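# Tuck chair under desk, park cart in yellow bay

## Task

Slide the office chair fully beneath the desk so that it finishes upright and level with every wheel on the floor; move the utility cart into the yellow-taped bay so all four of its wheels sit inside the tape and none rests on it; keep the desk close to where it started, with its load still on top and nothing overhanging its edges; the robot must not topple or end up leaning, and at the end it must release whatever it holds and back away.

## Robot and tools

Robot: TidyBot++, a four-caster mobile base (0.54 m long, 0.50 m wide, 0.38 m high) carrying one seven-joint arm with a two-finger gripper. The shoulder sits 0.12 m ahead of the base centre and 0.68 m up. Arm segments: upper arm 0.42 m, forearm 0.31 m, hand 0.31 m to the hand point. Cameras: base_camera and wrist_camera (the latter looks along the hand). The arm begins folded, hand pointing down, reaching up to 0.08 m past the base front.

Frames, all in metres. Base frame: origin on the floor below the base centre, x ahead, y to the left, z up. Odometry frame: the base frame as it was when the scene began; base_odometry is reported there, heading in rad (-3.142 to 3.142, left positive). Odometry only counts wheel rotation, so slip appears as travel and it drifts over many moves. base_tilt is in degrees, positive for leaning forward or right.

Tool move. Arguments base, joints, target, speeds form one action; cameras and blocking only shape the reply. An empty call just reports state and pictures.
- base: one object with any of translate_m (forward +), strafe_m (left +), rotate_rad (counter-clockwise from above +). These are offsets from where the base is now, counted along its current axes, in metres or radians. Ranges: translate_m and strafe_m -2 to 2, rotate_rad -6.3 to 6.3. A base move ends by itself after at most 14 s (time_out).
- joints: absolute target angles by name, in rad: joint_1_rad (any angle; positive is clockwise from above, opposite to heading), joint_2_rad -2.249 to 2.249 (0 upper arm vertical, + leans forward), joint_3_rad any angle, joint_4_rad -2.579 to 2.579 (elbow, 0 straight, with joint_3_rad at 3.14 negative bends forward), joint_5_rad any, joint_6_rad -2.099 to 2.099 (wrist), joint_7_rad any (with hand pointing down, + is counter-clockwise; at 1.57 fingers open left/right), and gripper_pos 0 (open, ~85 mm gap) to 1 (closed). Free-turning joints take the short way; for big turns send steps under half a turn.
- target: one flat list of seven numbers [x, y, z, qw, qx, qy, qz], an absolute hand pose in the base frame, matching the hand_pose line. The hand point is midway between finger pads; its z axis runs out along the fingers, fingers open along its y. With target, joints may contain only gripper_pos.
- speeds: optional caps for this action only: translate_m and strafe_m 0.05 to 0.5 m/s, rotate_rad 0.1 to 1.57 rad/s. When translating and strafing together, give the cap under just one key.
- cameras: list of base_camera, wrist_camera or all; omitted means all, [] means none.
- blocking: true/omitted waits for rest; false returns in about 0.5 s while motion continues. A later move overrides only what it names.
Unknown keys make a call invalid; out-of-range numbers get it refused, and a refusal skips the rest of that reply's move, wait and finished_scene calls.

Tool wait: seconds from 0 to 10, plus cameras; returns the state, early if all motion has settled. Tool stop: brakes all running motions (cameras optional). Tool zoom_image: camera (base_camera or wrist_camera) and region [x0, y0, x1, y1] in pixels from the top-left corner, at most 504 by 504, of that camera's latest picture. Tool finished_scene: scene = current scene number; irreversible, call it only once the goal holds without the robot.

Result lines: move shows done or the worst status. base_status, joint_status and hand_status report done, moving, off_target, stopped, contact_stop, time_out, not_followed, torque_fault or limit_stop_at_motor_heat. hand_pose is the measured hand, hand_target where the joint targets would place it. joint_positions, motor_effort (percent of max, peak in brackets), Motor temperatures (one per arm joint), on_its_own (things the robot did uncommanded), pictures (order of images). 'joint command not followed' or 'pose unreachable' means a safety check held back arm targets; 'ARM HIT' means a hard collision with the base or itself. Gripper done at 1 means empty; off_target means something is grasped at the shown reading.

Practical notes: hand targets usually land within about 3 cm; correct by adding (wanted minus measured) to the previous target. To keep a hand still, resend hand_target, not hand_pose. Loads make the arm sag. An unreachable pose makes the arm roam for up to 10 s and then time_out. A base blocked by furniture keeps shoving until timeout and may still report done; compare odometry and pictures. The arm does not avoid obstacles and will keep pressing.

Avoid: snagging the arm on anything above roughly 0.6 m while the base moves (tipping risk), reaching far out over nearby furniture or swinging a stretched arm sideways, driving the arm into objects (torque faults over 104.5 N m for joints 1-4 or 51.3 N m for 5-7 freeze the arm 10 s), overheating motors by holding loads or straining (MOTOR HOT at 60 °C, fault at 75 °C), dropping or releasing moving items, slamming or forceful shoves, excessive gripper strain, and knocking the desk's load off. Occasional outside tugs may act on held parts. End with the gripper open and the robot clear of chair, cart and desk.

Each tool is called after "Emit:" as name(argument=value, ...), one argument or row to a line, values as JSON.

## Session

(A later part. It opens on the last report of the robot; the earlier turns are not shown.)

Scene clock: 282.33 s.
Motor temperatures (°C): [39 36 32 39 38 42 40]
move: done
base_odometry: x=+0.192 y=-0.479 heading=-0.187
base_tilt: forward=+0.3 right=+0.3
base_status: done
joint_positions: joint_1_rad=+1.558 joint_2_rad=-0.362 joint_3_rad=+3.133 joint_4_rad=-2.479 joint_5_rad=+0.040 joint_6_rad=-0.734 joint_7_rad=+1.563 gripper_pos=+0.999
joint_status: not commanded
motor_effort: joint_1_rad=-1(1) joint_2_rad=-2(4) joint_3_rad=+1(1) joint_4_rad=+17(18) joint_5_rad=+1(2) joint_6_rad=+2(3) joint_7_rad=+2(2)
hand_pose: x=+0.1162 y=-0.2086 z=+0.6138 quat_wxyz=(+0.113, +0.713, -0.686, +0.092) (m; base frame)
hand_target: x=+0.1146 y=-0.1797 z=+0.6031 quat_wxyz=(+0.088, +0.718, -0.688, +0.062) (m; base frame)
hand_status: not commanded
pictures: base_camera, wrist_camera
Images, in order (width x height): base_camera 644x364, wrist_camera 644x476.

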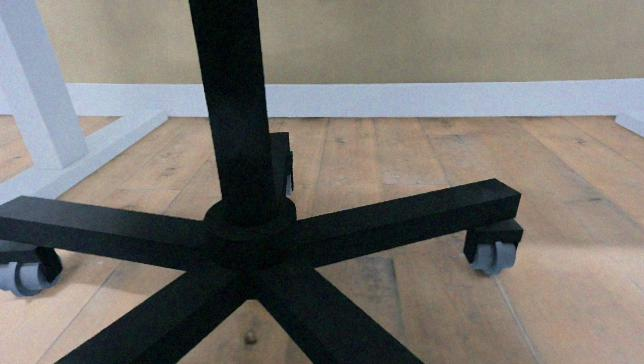

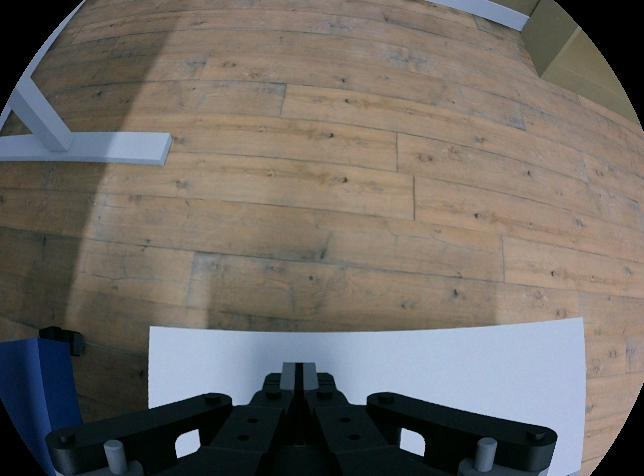

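Emit:
move(
  base={"translate_m":0.18},
  speeds={"translate_m":0.07},
)

Emit:
move(
  base={"translate_m":0.06},
  speeds={"translate_m":0.05},
)

Scene clock: 289.50 s.
Motor temperatures (°C): [39 36 32 39 38 42 40]
move: done
base_odometry: x=+0.368 y=-0.512 heading=-0.187
base_tilt: forward=+0.3 right=+0.3
base_status: done
joint_positions: joint_1_rad=+1.558 joint_2_rad=-0.362 joint_3_rad=+3.133 joint_4_rad=-2.479 joint_5_rad=+0.040 joint_6_rad=-0.735 joint_7_rad=+1.563 gripper_pos=+0.999
joint_status: not commanded
motor_effort: joint_1_rad=-1(1) joint_2_rad=-2(3) joint_3_rad=+0(1) joint_4_rad=+17(17) joint_5_rad=+1(2) joint_6_rad=+2(3) joint_7_rad=+1(2)
hand_pose: x=+0.1162 y=-0.2085 z=+0.6137 quat_wxyz=(+0.113, +0.713, -0.686, +0.092) (m; base frame)
hand_target: x=+0.1146 y=-0.1797 z=+0.6031 quat_wxyz=(+0.088, +0.718, -0.688, +0.062) (m; base frame)
hand_status: not commanded
pictures: base_camera, wrist_camera
Images, in order (width x height): base_camera 644x364, wrist_camera 644x476.

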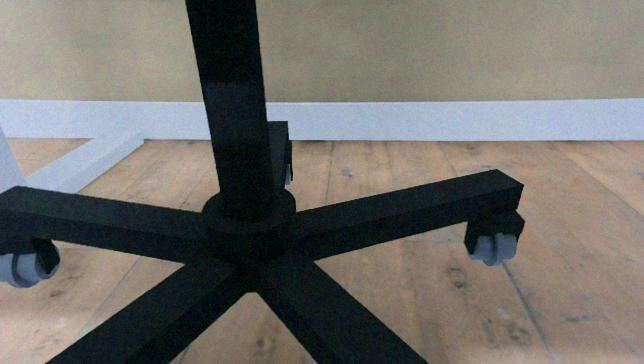

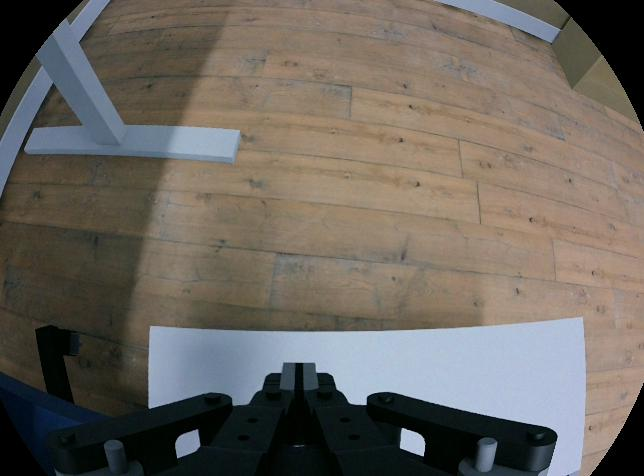

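Scene clock: 291.73 s.
Motor temperatures (°C): [39 36 32 39 38 42 40]
move: done
base_odometry: x=+0.426 y=-0.523 heading=-0.187
base_tilt: forward=+0.2 right=+0.3
base_status: done
joint_positions: joint_1_rad=+1.582 joint_2_rad=-0.364 joint_3_rad=+3.142 joint_4_rad=-2.487 joint_5_rad=+0.040 joint_6_rad=-0.735 joint_7_rad=+1.563 gripper_pos=+0.999
joint_status: not commanded
motor_effort: joint_1_rad=-3(7) joint_2_rad=-2(4) joint_3_rad=-3(10) joint_4_rad=+16(20) joint_5_rad=+2(2) joint_6_rad=+2(3) joint_7_rad=+1(2)
hand_pose: x=+0.1094 y=-0.2050 z=+0.6116 quat_wxyz=(+0.111, +0.702, -0.698, +0.089) (m; base frame)
hand_target: x=+0.1146 y=-0.1797 z=+0.6031 quat_wxyz=(+0.088, +0.718, -0.688, +0.062) (m; base frame)
hand_status: not commanded
pictures: base_camera, wrist_camera
Images, in order (width x height): base_camera 644x364, wrist_camera 644x476.

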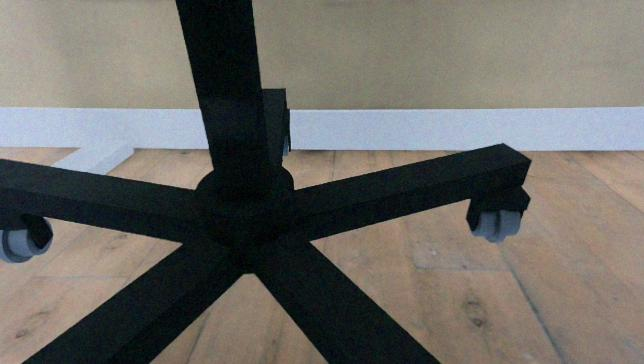

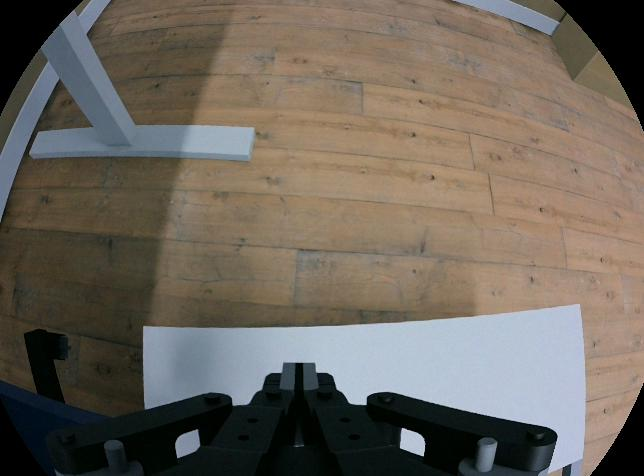

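Emit:
move(
  base={"translate_m":-0.7},
  speeds={"translate_m":0.3},
  cameras=[],
)

Emit:
move(
  joints={"joint_1_rad":0,"joint_6_rad":0.3},
)

Scene clock: 299.10 s.
Motor temperatures (°C): [39 36 32 39 38 42 40]
move: done
base_odometry: x=-0.262 y=-0.393 heading=-0.187
base_tilt: forward=+0.3 right=+0.3
base_status: done
joint_positions: joint_1_rad=+1.576 joint_2_rad=-0.365 joint_3_rad=+3.128 joint_4_rad=-2.487 joint_5_rad=+0.040 joint_6_rad=-0.737 joint_7_rad=+1.563 gripper_pos=+0.999
joint_status: not commanded
motor_effort: joint_1_rad=-1(3) joint_2_rad=-2(4) joint_3_rad=+1(3) joint_4_rad=+17(18) joint_5_rad=+1(1) joint_6_rad=+2(3) joint_7_rad=+1(2)
hand_pose: x=+0.1130 y=-0.2045 z=+0.6114 quat_wxyz=(+0.111, +0.709, -0.691, +0.088) (m; base frame)
hand_target: x=+0.1146 y=-0.1797 z=+0.6031 quat_wxyz=(+0.088, +0.718, -0.688, +0.062) (m; base frame)
hand_status: not commanded
pictures: none
No camera images: "cameras" was empty.

Scene clock: 301.90 s.
Motor temperatures (°C): [39 36 32 39 38 42 40]
move: done
base_odometry: x=-0.262 y=-0.393 heading=-0.187
base_tilt: forward=+0.3 right=+0.4
base_status: not commanded
joint_positions: joint_1_rad=+0.014 joint_2_rad=-0.365 joint_3_rad=+3.128 joint_4_rad=-2.487 joint_5_rad=+0.040 joint_6_rad=+0.233 joint_7_rad=+1.563 gripper_pos=+0.999
joint_status: all done
motor_effort: joint_1_rad=-1(2) joint_2_rad=-7(7) joint_3_rad=+1(1) joint_4_rad=+21(21) joint_5_rad=+1(1) joint_6_rad=+8(9) joint_7_rad=+1(2)
hand_pose: x=+0.5322 y=+0.0043 z=+0.8126 quat_wxyz=(+0.008, +0.810, +0.016, +0.586) (m; base frame)
hand_target: x=+0.5337 y=+0.0145 z=+0.8273 quat_wxyz=(+0.003, +0.792, +0.028, +0.610) (m; base frame)
hand_status: not commanded
pictures: base_camera, wrist_camera
Images, in order (width x height): base_camera 644x364, wrist_camera 644x476.

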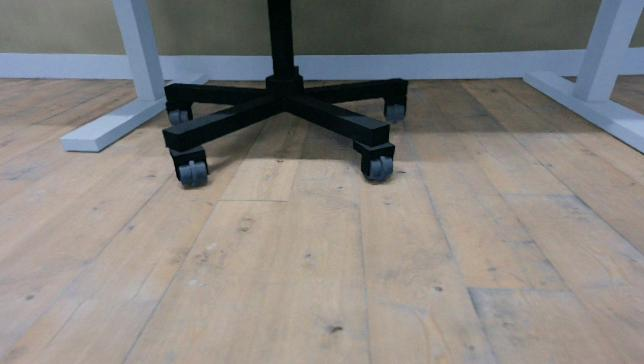

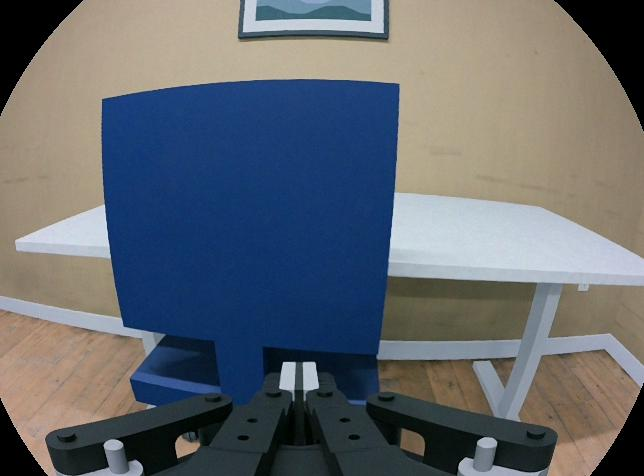

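Emit:
move(
  base={"rotate_rad":2.03},
  joints={"joint_1_rad":3.1,"joint_6_rad":-0.8},
)

Emit:
move(
  base={"translate_m":-0.05,"strafe_m":0.48},
)

Scene clock: 322.07 s.
Motor temperatures (°C): [39 36 32 39 38 42 40]
move: done
base_odometry: x=-0.262 y=-0.393 heading=+1.843
base_tilt: forward=+0.2 right=+0.3
base_status: done
joint_positions: joint_1_rad=+3.086 joint_2_rad=-0.365 joint_3_rad=+3.128 joint_4_rad=-2.487 joint_5_rad=+0.040 joint_6_rad=-0.729 joint_7_rad=+1.563 gripper_pos=+0.999
joint_status: all done
motor_effort: joint_1_rad=-1(2) joint_2_rad=-2(8) joint_3_rad=+1(2) joint_4_rad=+17(21) joint_5_rad=+1(1) joint_6_rad=+3(9) joint_7_rad=+0(2)
hand_pose: x=-0.0877 y=-0.0068 z=+0.6120 quat_wxyz=(+0.145, +0.043, -0.988, -0.012) (m; base frame)
hand_target: x=-0.0607 y=-0.0029 z=+0.6031 quat_wxyz=(+0.106, +0.041, -0.993, -0.016) (m; base frame)
hand_status: not commanded
pictures: base_camera, wrist_camera
Images, in order (width x height): base_camera 644x364, wrist_camera 644x476.

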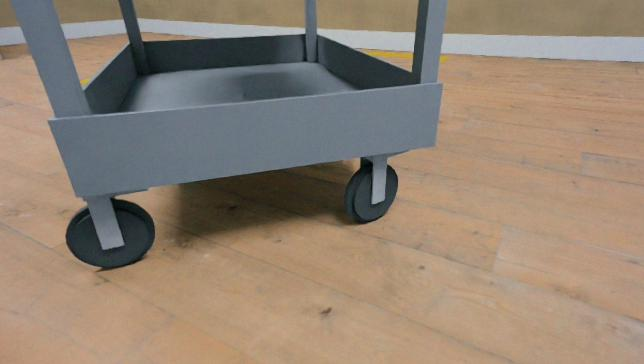

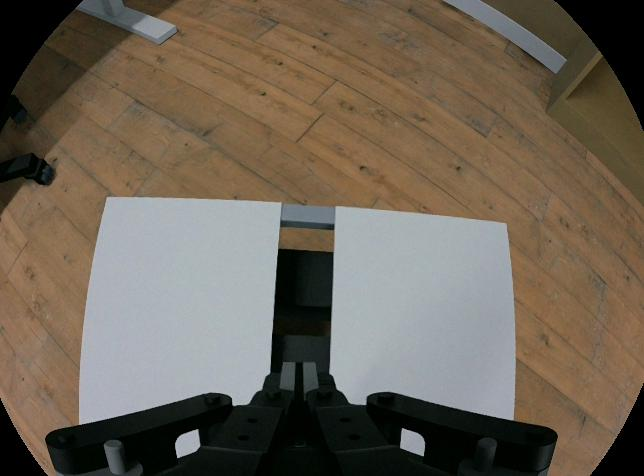

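Scene clock: 324.33 s.
Motor temperatures (°C): [39 36 32 39 38 42 40]
move: done
base_odometry: x=-0.711 y=-0.570 heading=+1.843
base_tilt: forward=+0.3 right=+0.3
base_status: done
joint_positions: joint_1_rad=+3.087 joint_2_rad=-0.365 joint_3_rad=+3.128 joint_4_rad=-2.487 joint_5_rad=+0.040 joint_6_rad=-0.732 joint_7_rad=+1.563 gripper_pos=+0.999
joint_status: not commanded
motor_effort: joint_1_rad=-1(1) joint_2_rad=-2(3) joint_3_rad=+1(2) joint_4_rad=+17(18) joint_5_rad=+1(2) joint_6_rad=+3(3) joint_7_rad=+0(2)
hand_pose: x=-0.0868 y=-0.0065 z=+0.6118 quat_wxyz=(+0.144, +0.042, -0.989, -0.012) (m; base frame)
hand_target: x=-0.0607 y=-0.0029 z=+0.6031 quat_wxyz=(+0.106, +0.041, -0.993, -0.016) (m; base frame)
hand_status: not commanded
pictures: base_camera, wrist_camera
Images, in order (width x height): base_camera 644x364, wrist_camera 644x476.

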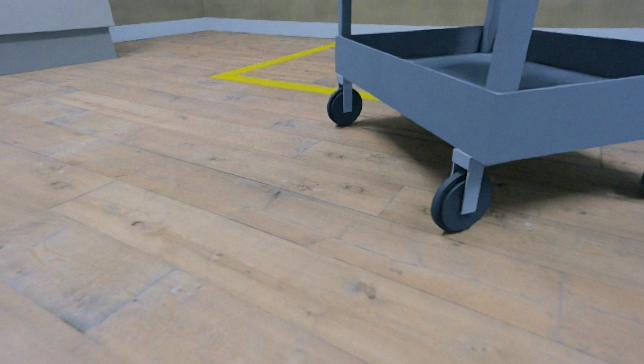

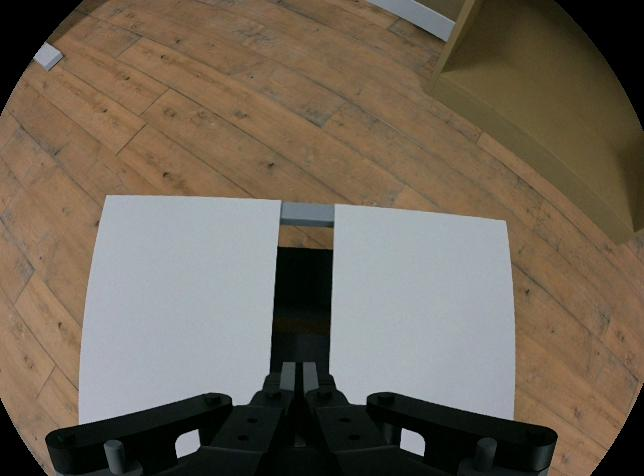

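Emit:
move(
  base={"translate_m":0.1,"strafe_m":-0.31},
  cameras=[],
)

Emit:
move(
  base={"translate_m":0.7},
  speeds={"translate_m":0.12},
)

Scene clock: 344.00 s.
Motor temperatures (°C): [39 36 32 39 38 42 40]
move: done
base_odometry: x=-0.439 y=-0.390 heading=+1.844
base_tilt: forward=+0.3 right=+0.4
base_status: done
joint_positions: joint_1_rad=+3.087 joint_2_rad=-0.365 joint_3_rad=+3.128 joint_4_rad=-2.487 joint_5_rad=+0.040 joint_6_rad=-0.734 joint_7_rad=+1.563 gripper_pos=+0.999
joint_status: not commanded
motor_effort: joint_1_rad=-1(1) joint_2_rad=-2(3) joint_3_rad=+0(2) joint_4_rad=+17(17) joint_5_rad=+1(2) joint_6_rad=+3(3) joint_7_rad=+1(2)
hand_pose: x=-0.0862 y=-0.0064 z=+0.6116 quat_wxyz=(+0.143, +0.042, -0.989, -0.012) (m; base frame)
hand_target: x=-0.0607 y=-0.0029 z=+0.6031 quat_wxyz=(+0.106, +0.041, -0.993, -0.016) (m; base frame)
hand_status: not commanded
pictures: none
No camera images: "cameras" was empty.

Scene clock: 350.40 s.
Motor temperatures (°C): [39 36 32 39 38 42 40]
move: done
base_odometry: x=-0.628 y=+0.284 heading=+1.844
base_tilt: forward=+0.3 right=+0.3
base_status: done
joint_positions: joint_1_rad=+3.092 joint_2_rad=-0.361 joint_3_rad=+3.128 joint_4_rad=-2.487 joint_5_rad=+0.040 joint_6_rad=-0.739 joint_7_rad=+1.563 gripper_pos=+0.999
joint_status: not commanded
motor_effort: joint_1_rad=-1(2) joint_2_rad=-2(13) joint_3_rad=+1(1) joint_4_rad=+16(18) joint_5_rad=+1(2) joint_6_rad=+2(4) joint_7_rad=+0(2)
hand_pose: x=-0.0845 y=-0.0052 z=+0.6103 quat_wxyz=(+0.138, +0.040, -0.990, -0.013) (m; base frame)
hand_target: x=-0.0607 y=-0.0029 z=+0.6031 quat_wxyz=(+0.106, +0.041, -0.993, -0.016) (m; base frame)
hand_status: not commanded
pictures: base_camera, wrist_camera
Images, in order (width x height): base_camera 644x364, wrist_camera 644x476.

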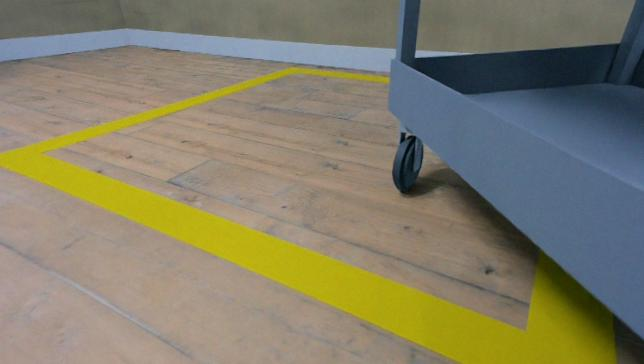

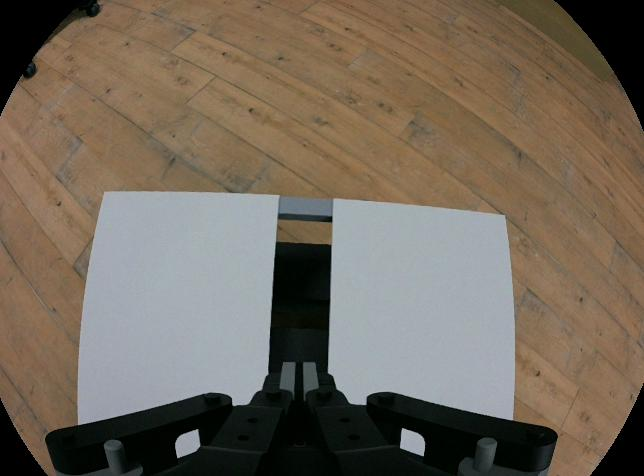

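Emit:
move(
  base={"translate_m":-0.3},
  cameras=[],
)

Emit:
move(
  base={"translate_m":0.2,"strafe_m":-0.8},
  cameras=[],
)

Emit:
move(
  base={"rotate_rad":0.5},
)

Scene clock: 367.20 s.
Motor temperatures (°C): [39 36 32 39 38 42 40]
move: done
base_odometry: x=-0.547 y=-0.005 heading=+1.844
base_tilt: forward=+0.2 right=+0.4
base_status: done
joint_positions: joint_1_rad=+3.092 joint_2_rad=-0.365 joint_3_rad=+3.128 joint_4_rad=-2.488 joint_5_rad=+0.040 joint_6_rad=-0.741 joint_7_rad=+1.563 gripper_pos=+0.999
joint_status: not commanded
motor_effort: joint_1_rad=-1(1) joint_2_rad=-1(5) joint_3_rad=+1(1) joint_4_rad=+17(18) joint_5_rad=+1(1) joint_6_rad=+2(4) joint_7_rad=+1(2)
hand_pose: x=-0.0835 y=-0.0051 z=+0.6106 quat_wxyz=(+0.139, +0.040, -0.989, -0.013) (m; base frame)
hand_target: x=-0.0607 y=-0.0029 z=+0.6031 quat_wxyz=(+0.106, +0.041, -0.993, -0.016) (m; base frame)
hand_status: not commanded
pictures: none
No camera images: "cameras" was empty.

Scene clock: 370.00 s.
Motor temperatures (°C): [39 36 32 39 38 42 40]
move: done
base_odometry: x=+0.170 y=+0.403 heading=+1.844
base_tilt: forward=+0.3 right=+0.3
base_status: done
joint_positions: joint_1_rad=+3.092 joint_2_rad=-0.365 joint_3_rad=+3.128 joint_4_rad=-2.488 joint_5_rad=+0.040 joint_6_rad=-0.741 joint_7_rad=+1.563 gripper_pos=+0.999
joint_status: not commanded
motor_effort: joint_1_rad=-1(1) joint_2_rad=-2(3) joint_3_rad=+1(1) joint_4_rad=+17(17) joint_5_rad=+1(2) joint_6_rad=+3(3) joint_7_rad=+1(2)
hand_pose: x=-0.0835 y=-0.0051 z=+0.6106 quat_wxyz=(+0.139, +0.040, -0.989, -0.013) (m; base frame)
hand_target: x=-0.0607 y=-0.0029 z=+0.6031 quat_wxyz=(+0.106, +0.041, -0.993, -0.016) (m; base frame)
hand_status: not commanded
pictures: none
No camera images: "cameras" was empty.

Scene clock: 371.40 s.
Motor temperatures (°C): [39 36 32 39 38 42 40]
move: done
base_odometry: x=+0.170 y=+0.403 heading=+2.343
base_tilt: forward=+0.3 right=+0.3
base_status: done
joint_positions: joint_1_rad=+3.092 joint_2_rad=-0.365 joint_3_rad=+3.128 joint_4_rad=-2.488 joint_5_rad=+0.040 joint_6_rad=-0.741 joint_7_rad=+1.563 gripper_pos=+0.999
joint_status: not commanded
motor_effort: joint_1_rad=-1(1) joint_2_rad=-3(3) joint_3_rad=+0(1) joint_4_rad=+17(17) joint_5_rad=+1(1) joint_6_rad=+2(3) joint_7_rad=+1(2)
hand_pose: x=-0.0835 y=-0.0051 z=+0.6106 quat_wxyz=(+0.139, +0.040, -0.989, -0.013) (m; base frame)
hand_target: x=-0.0607 y=-0.0029 z=+0.6031 quat_wxyz=(+0.106, +0.041, -0.993, -0.016) (m; base frame)
hand_status: not commanded
pictures: base_camera, wrist_camera
Images, in order (width x height): base_camera 644x364, wrist_camera 644x476.

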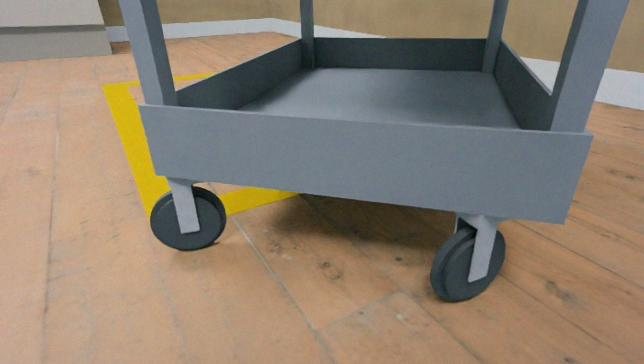

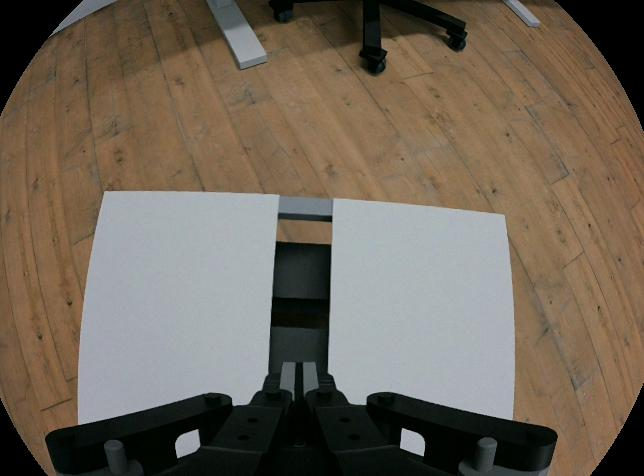

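Emit:
move(
  base={"rotate_rad":0.1,"strafe_m":-0.13},
  cameras=[],
)

Emit:
move(
  base={"translate_m":0.45},
  speeds={"translate_m":0.08},
)

Scene clock: 383.67 s.
Motor temperatures (°C): [39 36 32 39 38 42 40]
move: done
base_odometry: x=+0.263 y=+0.494 heading=+2.444
base_tilt: forward=+0.3 right=+0.3
base_status: done
joint_positions: joint_1_rad=+3.092 joint_2_rad=-0.365 joint_3_rad=+3.128 joint_4_rad=-2.488 joint_5_rad=+0.040 joint_6_rad=-0.741 joint_7_rad=+1.563 gripper_pos=+0.999
joint_status: not commanded
motor_effort: joint_1_rad=-1(1) joint_2_rad=-2(3) joint_3_rad=+1(2) joint_4_rad=+17(17) joint_5_rad=+1(2) joint_6_rad=+2(3) joint_7_rad=+1(2)
hand_pose: x=-0.0835 y=-0.0052 z=+0.6106 quat_wxyz=(+0.139, +0.040, -0.989, -0.013) (m; base frame)
hand_target: x=-0.0607 y=-0.0029 z=+0.6031 quat_wxyz=(+0.106, +0.041, -0.993, -0.016) (m; base frame)
hand_status: not commanded
pictures: none
No camera images: "cameras" was empty.

Scene clock: 389.80 s.
Motor temperatures (°C): [39 36 32 39 38 42 40]
move: done
base_odometry: x=-0.082 y=+0.783 heading=+2.444
base_tilt: forward=+0.2 right=+0.3
base_status: done
joint_positions: joint_1_rad=+3.092 joint_2_rad=-0.366 joint_3_rad=+3.128 joint_4_rad=-2.489 joint_5_rad=+0.040 joint_6_rad=-0.742 joint_7_rad=+1.563 gripper_pos=+0.999
joint_status: not commanded
motor_effort: joint_1_rad=-1(1) joint_2_rad=-3(6) joint_3_rad=+0(1) joint_4_rad=+17(18) joint_5_rad=+1(1) joint_6_rad=+2(4) joint_7_rad=+1(2)
hand_pose: x=-0.0833 y=-0.0051 z=+0.6107 quat_wxyz=(+0.139, +0.040, -0.989, -0.013) (m; base frame)
hand_target: x=-0.0607 y=-0.0029 z=+0.6031 quat_wxyz=(+0.106, +0.041, -0.993, -0.016) (m; base frame)
hand_status: not commanded
pictures: base_camera, wrist_camera
Images, in order (width x height): base_camera 644x364, wrist_camera 644x476.

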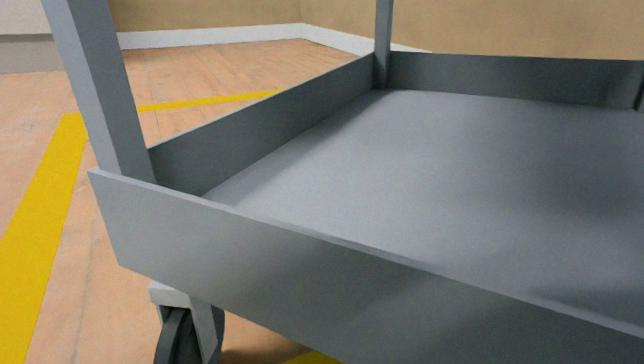

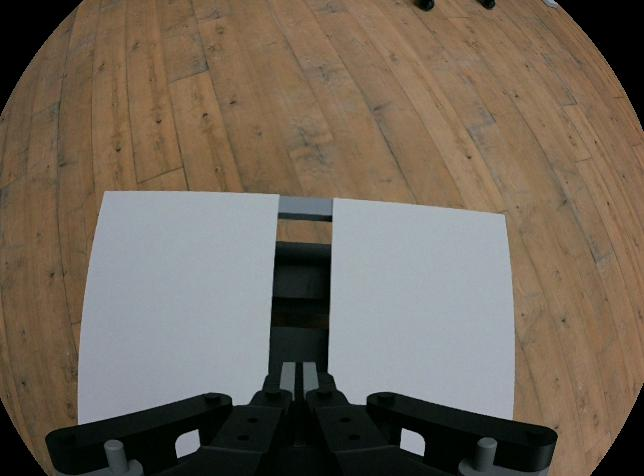

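Emit:
move(
  base={"translate_m":0.37,"strafe_m":0.1},
  speeds={"translate_m":0.08},
  cameras=[],
)

Emit:
move(
  base={"translate_m":-0.5},
)

Scene clock: 406.33 s.
Motor temperatures (°C): [39 36 32 39 38 42 40]
move: done
base_odometry: x=-0.429 y=+0.944 heading=+2.444
base_tilt: forward=+0.2 right=+0.3
base_status: done
joint_positions: joint_1_rad=+3.092 joint_2_rad=-0.367 joint_3_rad=+3.128 joint_4_rad=-2.489 joint_5_rad=+0.040 joint_6_rad=-0.742 joint_7_rad=+1.563 gripper_pos=+0.999
joint_status: not commanded
motor_effort: joint_1_rad=-1(1) joint_2_rad=-2(5) joint_3_rad=+1(1) joint_4_rad=+17(18) joint_5_rad=+1(1) joint_6_rad=+3(3) joint_7_rad=+1(3)
hand_pose: x=-0.0832 y=-0.0051 z=+0.6107 quat_wxyz=(+0.139, +0.040, -0.989, -0.013) (m; base frame)
hand_target: x=-0.0607 y=-0.0029 z=+0.6031 quat_wxyz=(+0.106, +0.041, -0.993, -0.016) (m; base frame)
hand_status: not commanded
pictures: none
No camera images: "cameras" was empty.

Scene clock: 408.50 s.
Motor temperatures (°C): [39 36 32 39 38 42 40]
move: done
base_odometry: x=-0.046 y=+0.623 heading=+2.444
base_tilt: forward=+0.2 right=+0.3
base_status: done
joint_positions: joint_1_rad=+3.092 joint_2_rad=-0.366 joint_3_rad=+3.128 joint_4_rad=-2.489 joint_5_rad=+0.040 joint_6_rad=-0.743 joint_7_rad=+1.563 gripper_pos=+0.999
joint_status: not commanded
motor_effort: joint_1_rad=-1(1) joint_2_rad=-3(6) joint_3_rad=+1(1) joint_4_rad=+17(18) joint_5_rad=+1(1) joint_6_rad=+3(4) joint_7_rad=+1(2)
hand_pose: x=-0.0829 y=-0.0051 z=+0.6104 quat_wxyz=(+0.138, +0.040, -0.990, -0.013) (m; base frame)
hand_target: x=-0.0607 y=-0.0029 z=+0.6031 quat_wxyz=(+0.106, +0.041, -0.993, -0.016) (m; base frame)
hand_status: not commanded
pictures: base_camera, wrist_camera
Images, in order (width x height): base_camera 644x364, wrist_camera 644x476.

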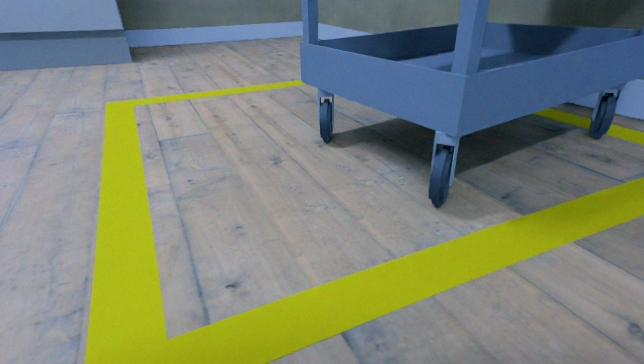

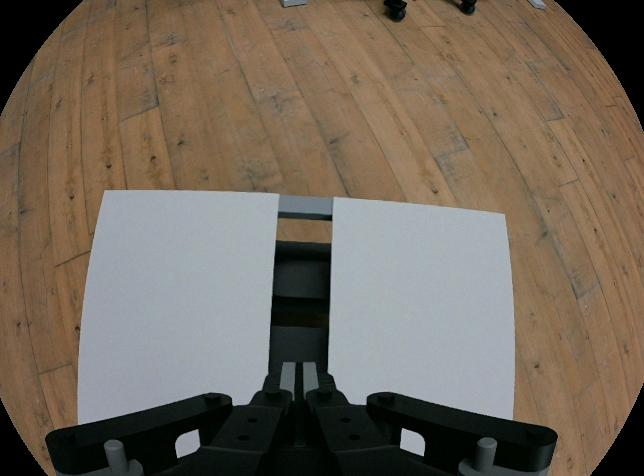

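Emit:
move(
  base={"strafe_m":-0.83,"translate_m":-0.1},
  joints={"joint_1_rad":0,"joint_6_rad":0.3},
  cameras=[],
)

Emit:
move(
  target=[0.75,0.0,0.6,0,0.85,0,0.527],
)

Scene clock: 437.70 s.
Motor temperatures (°C): [39 36 32 39 38 42 40]
move: done
base_odometry: x=+0.565 y=+1.195 heading=+2.443
base_tilt: forward=+0.3 right=+0.3
base_status: done
joint_positions: joint_1_rad=+0.014 joint_2_rad=-0.366 joint_3_rad=+3.128 joint_4_rad=-2.489 joint_5_rad=+0.040 joint_6_rad=+0.234 joint_7_rad=+1.563 gripper_pos=+0.999
joint_status: all done
motor_effort: joint_1_rad=-1(3) joint_2_rad=-6(7) joint_3_rad=+1(1) joint_4_rad=+21(21) joint_5_rad=+1(1) joint_6_rad=+8(9) joint_7_rad=+1(2)
hand_pose: x=+0.5317 y=+0.0044 z=+0.8124 quat_wxyz=(+0.008, +0.810, +0.016, +0.586) (m; base frame)
hand_target: x=+0.5337 y=+0.0145 z=+0.8273 quat_wxyz=(+0.003, +0.792, +0.028, +0.610) (m; base frame)
hand_status: not commanded
pictures: none
No camera images: "cameras" was empty.

Scene clock: 439.93 s.
Motor temperatures (°C): [39 36 32 39 38 42 40]
move: off_target
base_odometry: x=+0.565 y=+1.195 heading=+2.443
base_tilt: forward=+0.3 right=+0.4
base_status: not commanded
joint_positions: joint_1_rad=+0.011 joint_2_rad=+0.574 joint_3_rad=+3.129 joint_4_rad=-2.198 joint_5_rad=+0.040 joint_6_rad=+0.665 joint_7_rad=+1.563 gripper_pos=+0.999
joint_status: not commanded
motor_effort: joint_1_rad=-1(1) joint_2_rad=-32(33) joint_3_rad=+0(1) joint_4_rad=+12(21) joint_5_rad=+1(1) joint_6_rad=+7(9) joint_7_rad=+0(2)
hand_pose: x=+0.7283 y=+0.0093 z=+0.5828 quat_wxyz=(-0.008, +0.869, +0.014, +0.494) (m; base frame)
hand_target: x=+0.7500 y=+0.0000 z=+0.6000 quat_wxyz=(+0.000, +0.850, +0.000, +0.527) (m; base frame)
hand_status: off_target (0.029 m and 4.7 deg from the pose sent, 0.305 m and 8.4 deg at the start)
pictures: base_camera, wrist_camera
Images, in order (width x height): base_camera 644x364, wrist_camera 644x476.

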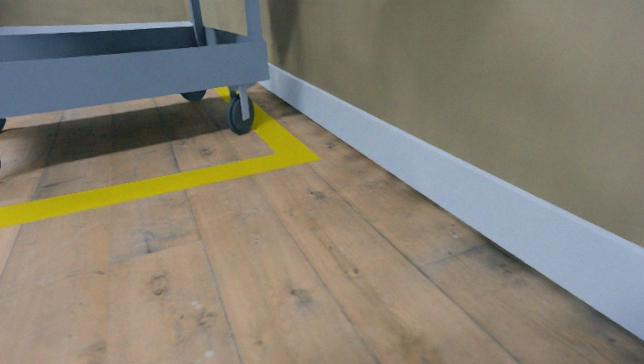

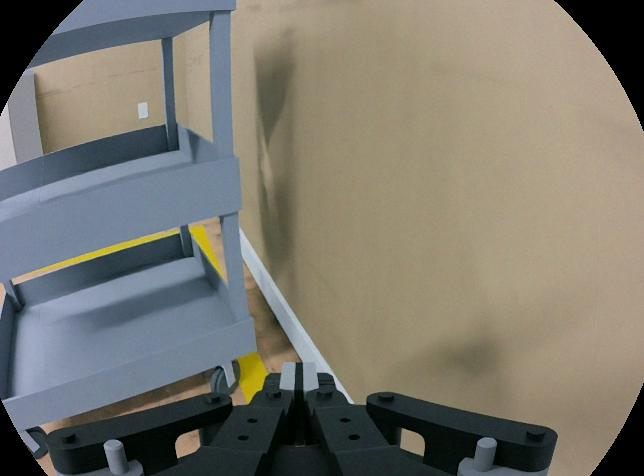

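Emit:
move(
  base={"strafe_m":0.07,"translate_m":0.2},
  joints={"joint_7_rad":0.0},
)

Emit:
move(
  base={"translate_m":0.24},
  speeds={"translate_m":0.1},
)

Scene clock: 449.90 s.
Motor temperatures (°C): [39 36 32 39 38 42 40]
move: done
base_odometry: x=+0.366 y=+1.270 heading=+2.443
base_tilt: forward=+0.3 right=+0.3
base_status: done
joint_positions: joint_1_rad=+0.005 joint_2_rad=+0.577 joint_3_rad=+3.132 joint_4_rad=-2.189 joint_5_rad=+0.040 joint_6_rad=+0.671 joint_7_rad=+0.061 gripper_pos=+0.999
joint_status: all done
motor_effort: joint_1_rad=-1(2) joint_2_rad=-32(35) joint_3_rad=+0(1) joint_4_rad=+12(13) joint_5_rad=+1(1) joint_6_rad=+8(8) joint_7_rad=+0(3)
hand_pose: x=+0.7333 y=+0.0119 z=+0.5863 quat_wxyz=(-0.347, +0.644, -0.579, +0.360) (m; base frame)
hand_target: x=+0.7500 y=+0.0000 z=+0.6000 quat_wxyz=(-0.371, +0.604, -0.598, +0.375) (m; base frame)
hand_status: not commanded
pictures: base_camera, wrist_camera
Images, in order (width x height): base_camera 644x364, wrist_camera 644x476.

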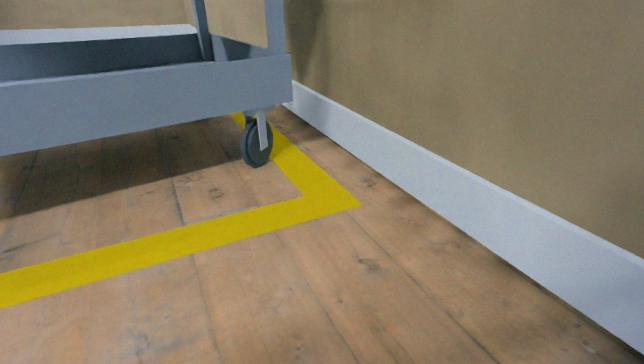

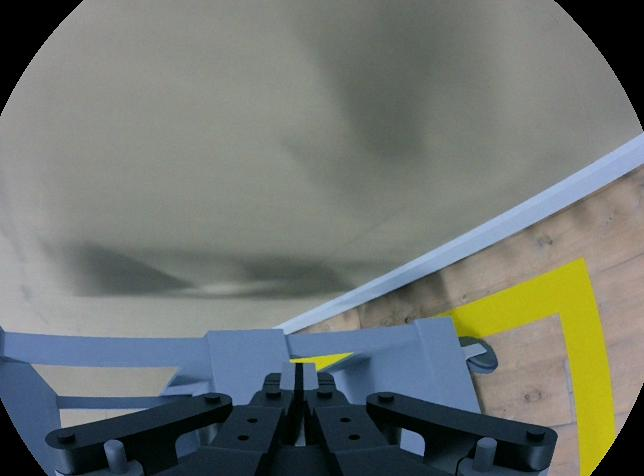

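Scene clock: 452.80 s.
Motor temperatures (°C): [39 36 32 39 38 42 40]
move: done
base_odometry: x=+0.182 y=+1.424 heading=+2.443
base_tilt: forward=+0.3 right=+0.3
base_status: done
joint_positions: joint_1_rad=+0.005 joint_2_rad=+0.578 joint_3_rad=+3.132 joint_4_rad=-2.186 joint_5_rad=+0.040 joint_6_rad=+0.671 joint_7_rad=+0.060 gripper_pos=+0.999
joint_status: not commanded
motor_effort: joint_1_rad=-1(3) joint_2_rad=-32(34) joint_3_rad=+0(1) joint_4_rad=+12(14) joint_5_rad=+1(1) joint_6_rad=+8(8) joint_7_rad=+0(2)
hand_pose: x=+0.7341 y=+0.0119 z=+0.5866 quat_wxyz=(-0.348, +0.644, -0.579, +0.360) (m; base frame)
hand_target: x=+0.7500 y=+0.0000 z=+0.6000 quat_wxyz=(-0.371, +0.604, -0.598, +0.375) (m; base frame)
hand_status: not commanded
pictures: base_camera, wrist_camera
Images, in order (width x height): base_camera 644x364, wrist_camera 644x476.

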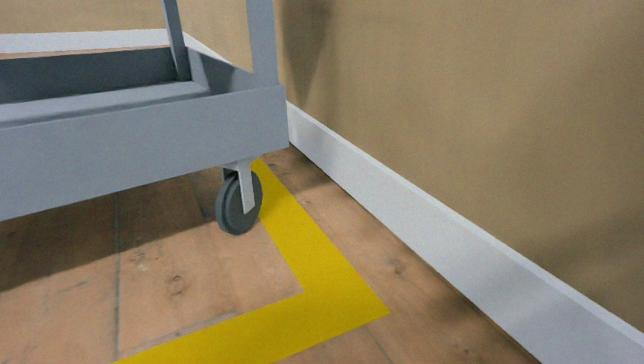

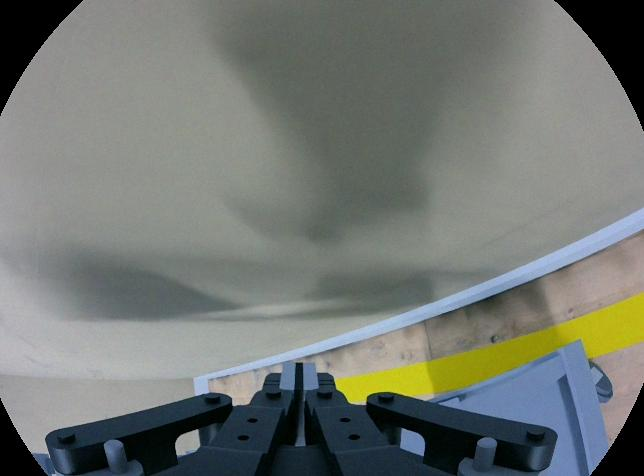

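Emit:
move(
  base={"strafe_m":0.27},
  speeds={"strafe_m":0.08},
)

Scene clock: 462.30 s.
Motor temperatures (°C): [39 36 32 39 38 42 40]
move: done
base_odometry: x=+0.008 y=+1.217 heading=+2.444
base_tilt: forward=+0.3 right=+0.3
base_status: done
joint_positions: joint_1_rad=-0.006 joint_2_rad=+0.579 joint_3_rad=+3.160 joint_4_rad=-2.184 joint_5_rad=-0.005 joint_6_rad=+0.677 joint_7_rad=+0.060 gripper_pos=+0.999
joint_status: not commanded
motor_effort: joint_1_rad=-1(20) joint_2_rad=-32(35) joint_3_rad=+0(17) joint_4_rad=+12(15) joint_5_rad=+1(11) joint_6_rad=+7(10) joint_7_rad=+1(2)
hand_pose: x=+0.7363 y=-0.0062 z=+0.5883 quat_wxyz=(-0.340, +0.627, -0.595, +0.371) (m; base frame)
hand_target: x=+0.7500 y=+0.0000 z=+0.6000 quat_wxyz=(-0.371, +0.604, -0.598, +0.375) (m; base frame)
hand_status: not commanded
pictures: base_camera, wrist_camera
Images, in order (width x height): base_camera 644x364, wrist_camera 644x476.

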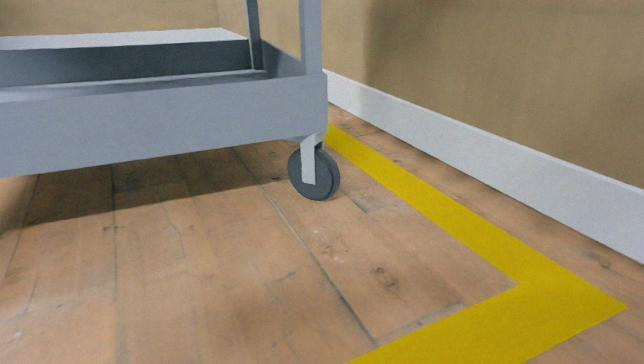

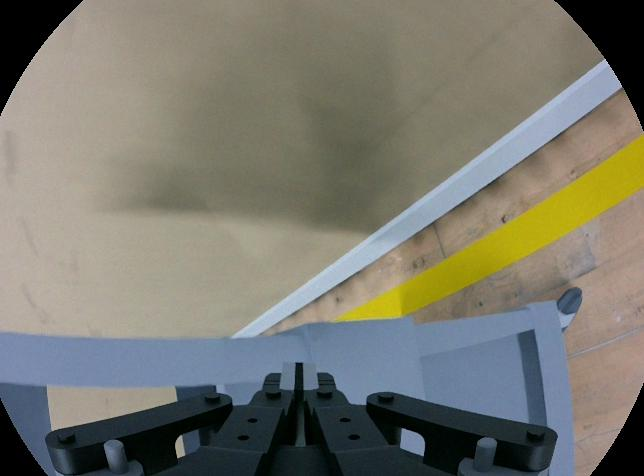

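Emit:
move(
  base={"strafe_m":0.1},
  speeds={"strafe_m":0.08},
  cameras=[],
)

Emit:
move(
  base={"strafe_m":-0.06},
  cameras=[],
)

Emit:
move(
  base={"translate_m":-0.6},
)

Scene clock: 470.93 s.
Motor temperatures (°C): [39 36 32 39 38 42 40]
move: done
base_odometry: x=-0.056 y=+1.140 heading=+2.444
base_tilt: forward=+0.3 right=+0.3
base_status: done
joint_positions: joint_1_rad=-0.005 joint_2_rad=+0.579 joint_3_rad=+3.160 joint_4_rad=-2.184 joint_5_rad=-0.005 joint_6_rad=+0.677 joint_7_rad=+0.060 gripper_pos=+0.999
joint_status: not commanded
motor_effort: joint_1_rad=-1(3) joint_2_rad=-33(33) joint_3_rad=+0(2) joint_4_rad=+11(12) joint_5_rad=+1(1) joint_6_rad=+8(8) joint_7_rad=+2(2)
hand_pose: x=+0.7363 y=-0.0067 z=+0.5883 quat_wxyz=(-0.340, +0.626, -0.595, +0.372) (m; base frame)
hand_target: x=+0.7500 y=+0.0000 z=+0.6000 quat_wxyz=(-0.371, +0.604, -0.598, +0.375) (m; base frame)
hand_status: not commanded
pictures: none
No camera images: "cameras" was empty.

Scene clock: 472.03 s.
Motor temperatures (°C): [39 36 32 39 38 42 40]
move: done
base_odometry: x=-0.017 y=+1.186 heading=+2.444
base_tilt: forward=+0.3 right=+0.3
base_status: done
joint_positions: joint_1_rad=+0.000 joint_2_rad=+0.579 joint_3_rad=+3.160 joint_4_rad=-2.184 joint_5_rad=-0.005 joint_6_rad=+0.677 joint_7_rad=+0.060 gripper_pos=+0.999
joint_status: not commanded
motor_effort: joint_1_rad=-1(4) joint_2_rad=-33(33) joint_3_rad=+0(2) joint_4_rad=+12(12) joint_5_rad=+1(2) joint_6_rad=+7(8) joint_7_rad=+1(2)
hand_pose: x=+0.7362 y=-0.0099 z=+0.5883 quat_wxyz=(-0.339, +0.625, -0.597, +0.372) (m; base frame)
hand_target: x=+0.7500 y=+0.0000 z=+0.6000 quat_wxyz=(-0.371, +0.604, -0.598, +0.375) (m; base frame)
hand_status: not commanded
pictures: none
No camera images: "cameras" was empty.

Scene clock: 474.30 s.
Motor temperatures (°C): [39 36 32 39 38 42 40]
move: done
base_odometry: x=+0.442 y=+0.800 heading=+2.444
base_tilt: forward=+0.3 right=+0.3
base_status: done
joint_positions: joint_1_rad=+0.000 joint_2_rad=+0.580 joint_3_rad=+3.160 joint_4_rad=-2.184 joint_5_rad=-0.005 joint_6_rad=+0.677 joint_7_rad=+0.060 gripper_pos=+0.999
joint_status: not commanded
motor_effort: joint_1_rad=-1(1) joint_2_rad=-33(36) joint_3_rad=+0(0) joint_4_rad=+12(14) joint_5_rad=+1(1) joint_6_rad=+7(9) joint_7_rad=+1(2)
hand_pose: x=+0.7365 y=-0.0099 z=+0.5881 quat_wxyz=(-0.339, +0.625, -0.597, +0.372) (m; base frame)
hand_target: x=+0.7500 y=+0.0000 z=+0.6000 quat_wxyz=(-0.371, +0.604, -0.598, +0.375) (m; base frame)
hand_status: not commanded
pictures: base_camera, wrist_camera
Images, in order (width x height): base_camera 644x364, wrist_camera 644x476.

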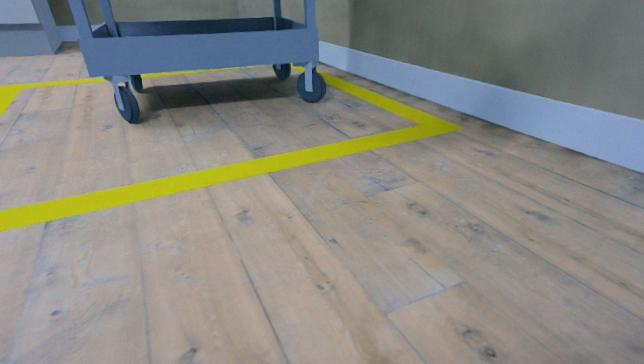

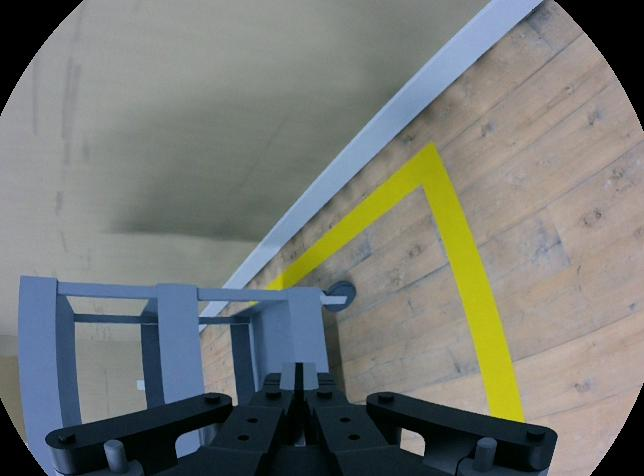

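Emit:
zoom_image(
  camera="base_camera",
  region=[60, 40, 400, 160],
)

Scaled by 1.482.

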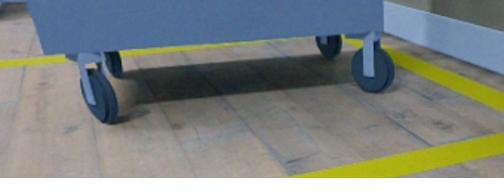

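Emit:
move(
  base={"translate_m":-0.45},
  joints={"joint_1_rad":0,"joint_2_rad":-0.37,"joint_3_rad":3.12,"joint_4_rad":-2.5,"joint_5_rad":0.04,"joint_6_rad":0.3,"joint_7_rad":1.57},
  cameras=[],
)

Emit:
move(
  base={"rotate_rad":-2.1},
)

Scene clock: 486.10 s.
Motor temperatures (°C): [39 36 32 39 38 42 40]
move: done
base_odometry: x=+0.787 y=+0.511 heading=+2.444
base_tilt: forward=+0.3 right=+0.4
base_status: done
joint_positions: joint_1_rad=+0.000 joint_2_rad=-0.355 joint_3_rad=+3.143 joint_4_rad=-2.476 joint_5_rad=-0.002 joint_6_rad=+0.371 joint_7_rad=+1.506 gripper_pos=+0.999
joint_status: all done
motor_effort: joint_1_rad=-1(2) joint_2_rad=-7(37) joint_3_rad=+1(1) joint_4_rad=+21(22) joint_5_rad=+1(2) joint_6_rad=+9(10) joint_7_rad=+0(2)
hand_pose: x=+0.5471 y=+0.0003 z=+0.8566 quat_wxyz=(-0.021, +0.767, -0.027, +0.641) (m; base frame)
hand_target: x=+0.5337 y=+0.0145 z=+0.8273 quat_wxyz=(+0.004, +0.792, +0.029, +0.610) (m; base frame)
hand_status: not commanded
pictures: none
No camera images: "cameras" was empty.

Scene clock: 488.73 s.
Motor temperatures (°C): [39 36 32 39 38 42 40]
move: done
base_odometry: x=+0.787 y=+0.511 heading=+0.344
base_tilt: forward=+0.3 right=+0.3
base_status: done
joint_positions: joint_1_rad=+0.000 joint_2_rad=-0.355 joint_3_rad=+3.137 joint_4_rad=-2.476 joint_5_rad=+0.000 joint_6_rad=+0.370 joint_7_rad=+1.508 gripper_pos=+0.999
joint_status: not commanded
motor_effort: joint_1_rad=-1(2) joint_2_rad=-6(9) joint_3_rad=+1(2) joint_4_rad=+20(21) joint_5_rad=+1(1) joint_6_rad=+8(9) joint_7_rad=+1(2)
hand_pose: x=+0.5469 y=+0.0033 z=+0.8562 quat_wxyz=(-0.021, +0.767, -0.022, +0.640) (m; base frame)
hand_target: x=+0.5337 y=+0.0145 z=+0.8273 quat_wxyz=(+0.004, +0.792, +0.029, +0.610) (m; base frame)
hand_status: not commanded
pictures: base_camera, wrist_camera
Images, in order (width x height): base_camera 644x364, wrist_camera 644x476.

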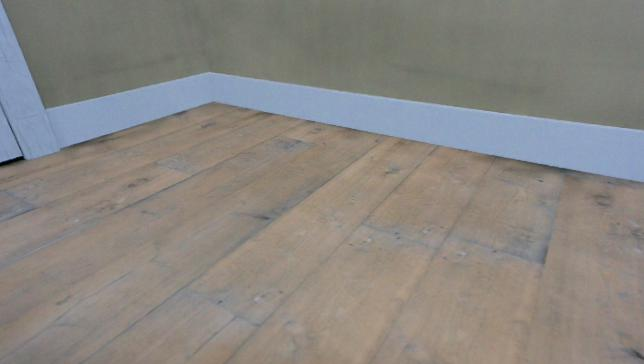

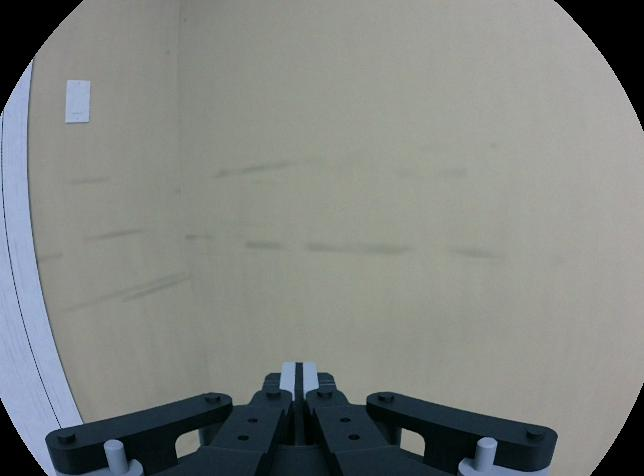

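Emit:
move(
  base={"rotate_rad":-1.9},
)

Scene clock: 493.53 s.
Motor temperatures (°C): [39 36 32 39 38 42 40]
move: done
base_odometry: x=+0.787 y=+0.511 heading=-1.555
base_tilt: forward=+0.3 right=+0.3
base_status: done
joint_positions: joint_1_rad=+0.000 joint_2_rad=-0.355 joint_3_rad=+3.135 joint_4_rad=-2.476 joint_5_rad=+0.001 joint_6_rad=+0.370 joint_7_rad=+1.508 gripper_pos=+0.999
joint_status: not commanded
motor_effort: joint_1_rad=-1(2) joint_2_rad=-7(8) joint_3_rad=+1(2) joint_4_rad=+21(21) joint_5_rad=+1(1) joint_6_rad=+8(9) joint_7_rad=+0(2)
hand_pose: x=+0.5468 y=+0.0046 z=+0.8560 quat_wxyz=(-0.021, +0.768, -0.020, +0.640) (m; base frame)
hand_target: x=+0.5337 y=+0.0145 z=+0.8273 quat_wxyz=(+0.004, +0.792, +0.029, +0.610) (m; base frame)
hand_status: not commanded
pictures: base_camera, wrist_camera
Images, in order (width x height): base_camera 644x364, wrist_camera 644x476.

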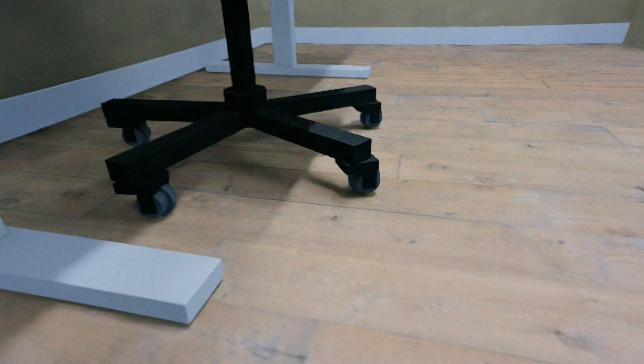

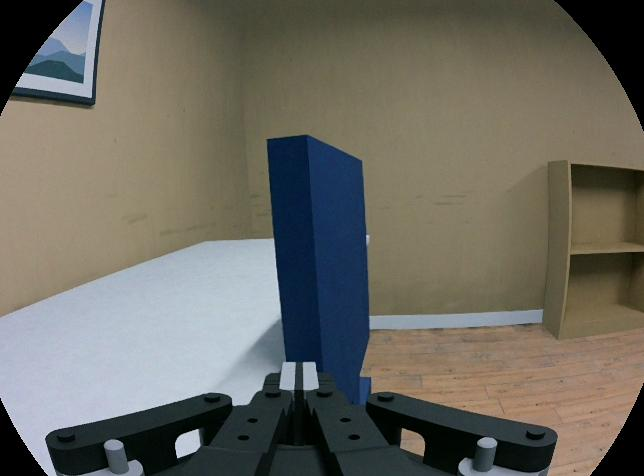

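Backrest is against the desk edge, and the chair is level. Hand may be over the desk; back away.

Emit:
move(
  base={"translate_m":-0.25},
  cameras=[],
)

Emit:
finished_scene(
  scene=2,
)

Scene clock: 500.80 s.
Motor temperatures (°C): [39 36 32 39 38 42 40]
move: done
base_odometry: x=+0.784 y=+0.761 heading=-1.556
base_tilt: forward=+0.3 right=+0.3
base_status: done
joint_positions: joint_1_rad=+0.000 joint_2_rad=-0.365 joint_3_rad=+3.135 joint_4_rad=-2.480 joint_5_rad=+0.001 joint_6_rad=+0.368 joint_7_rad=+1.508 gripper_pos=+0.999
joint_status: not commanded
motor_effort: joint_1_rad=-1(1) joint_2_rad=-6(10) joint_3_rad=+1(1) joint_4_rad=+21(22) joint_5_rad=+1(1) joint_6_rad=+9(9) joint_7_rad=+1(2)
hand_pose: x=+0.5440 y=+0.0046 z=+0.8574 quat_wxyz=(-0.021, +0.766, -0.020, +0.642) (m; base frame)
hand_target: x=+0.5337 y=+0.0145 z=+0.8273 quat_wxyz=(+0.004, +0.792, +0.029, +0.610) (m; base frame)
hand_status: not commanded
pictures: none
No camera images: "cameras" was empty.

The scene is finished: the task was done.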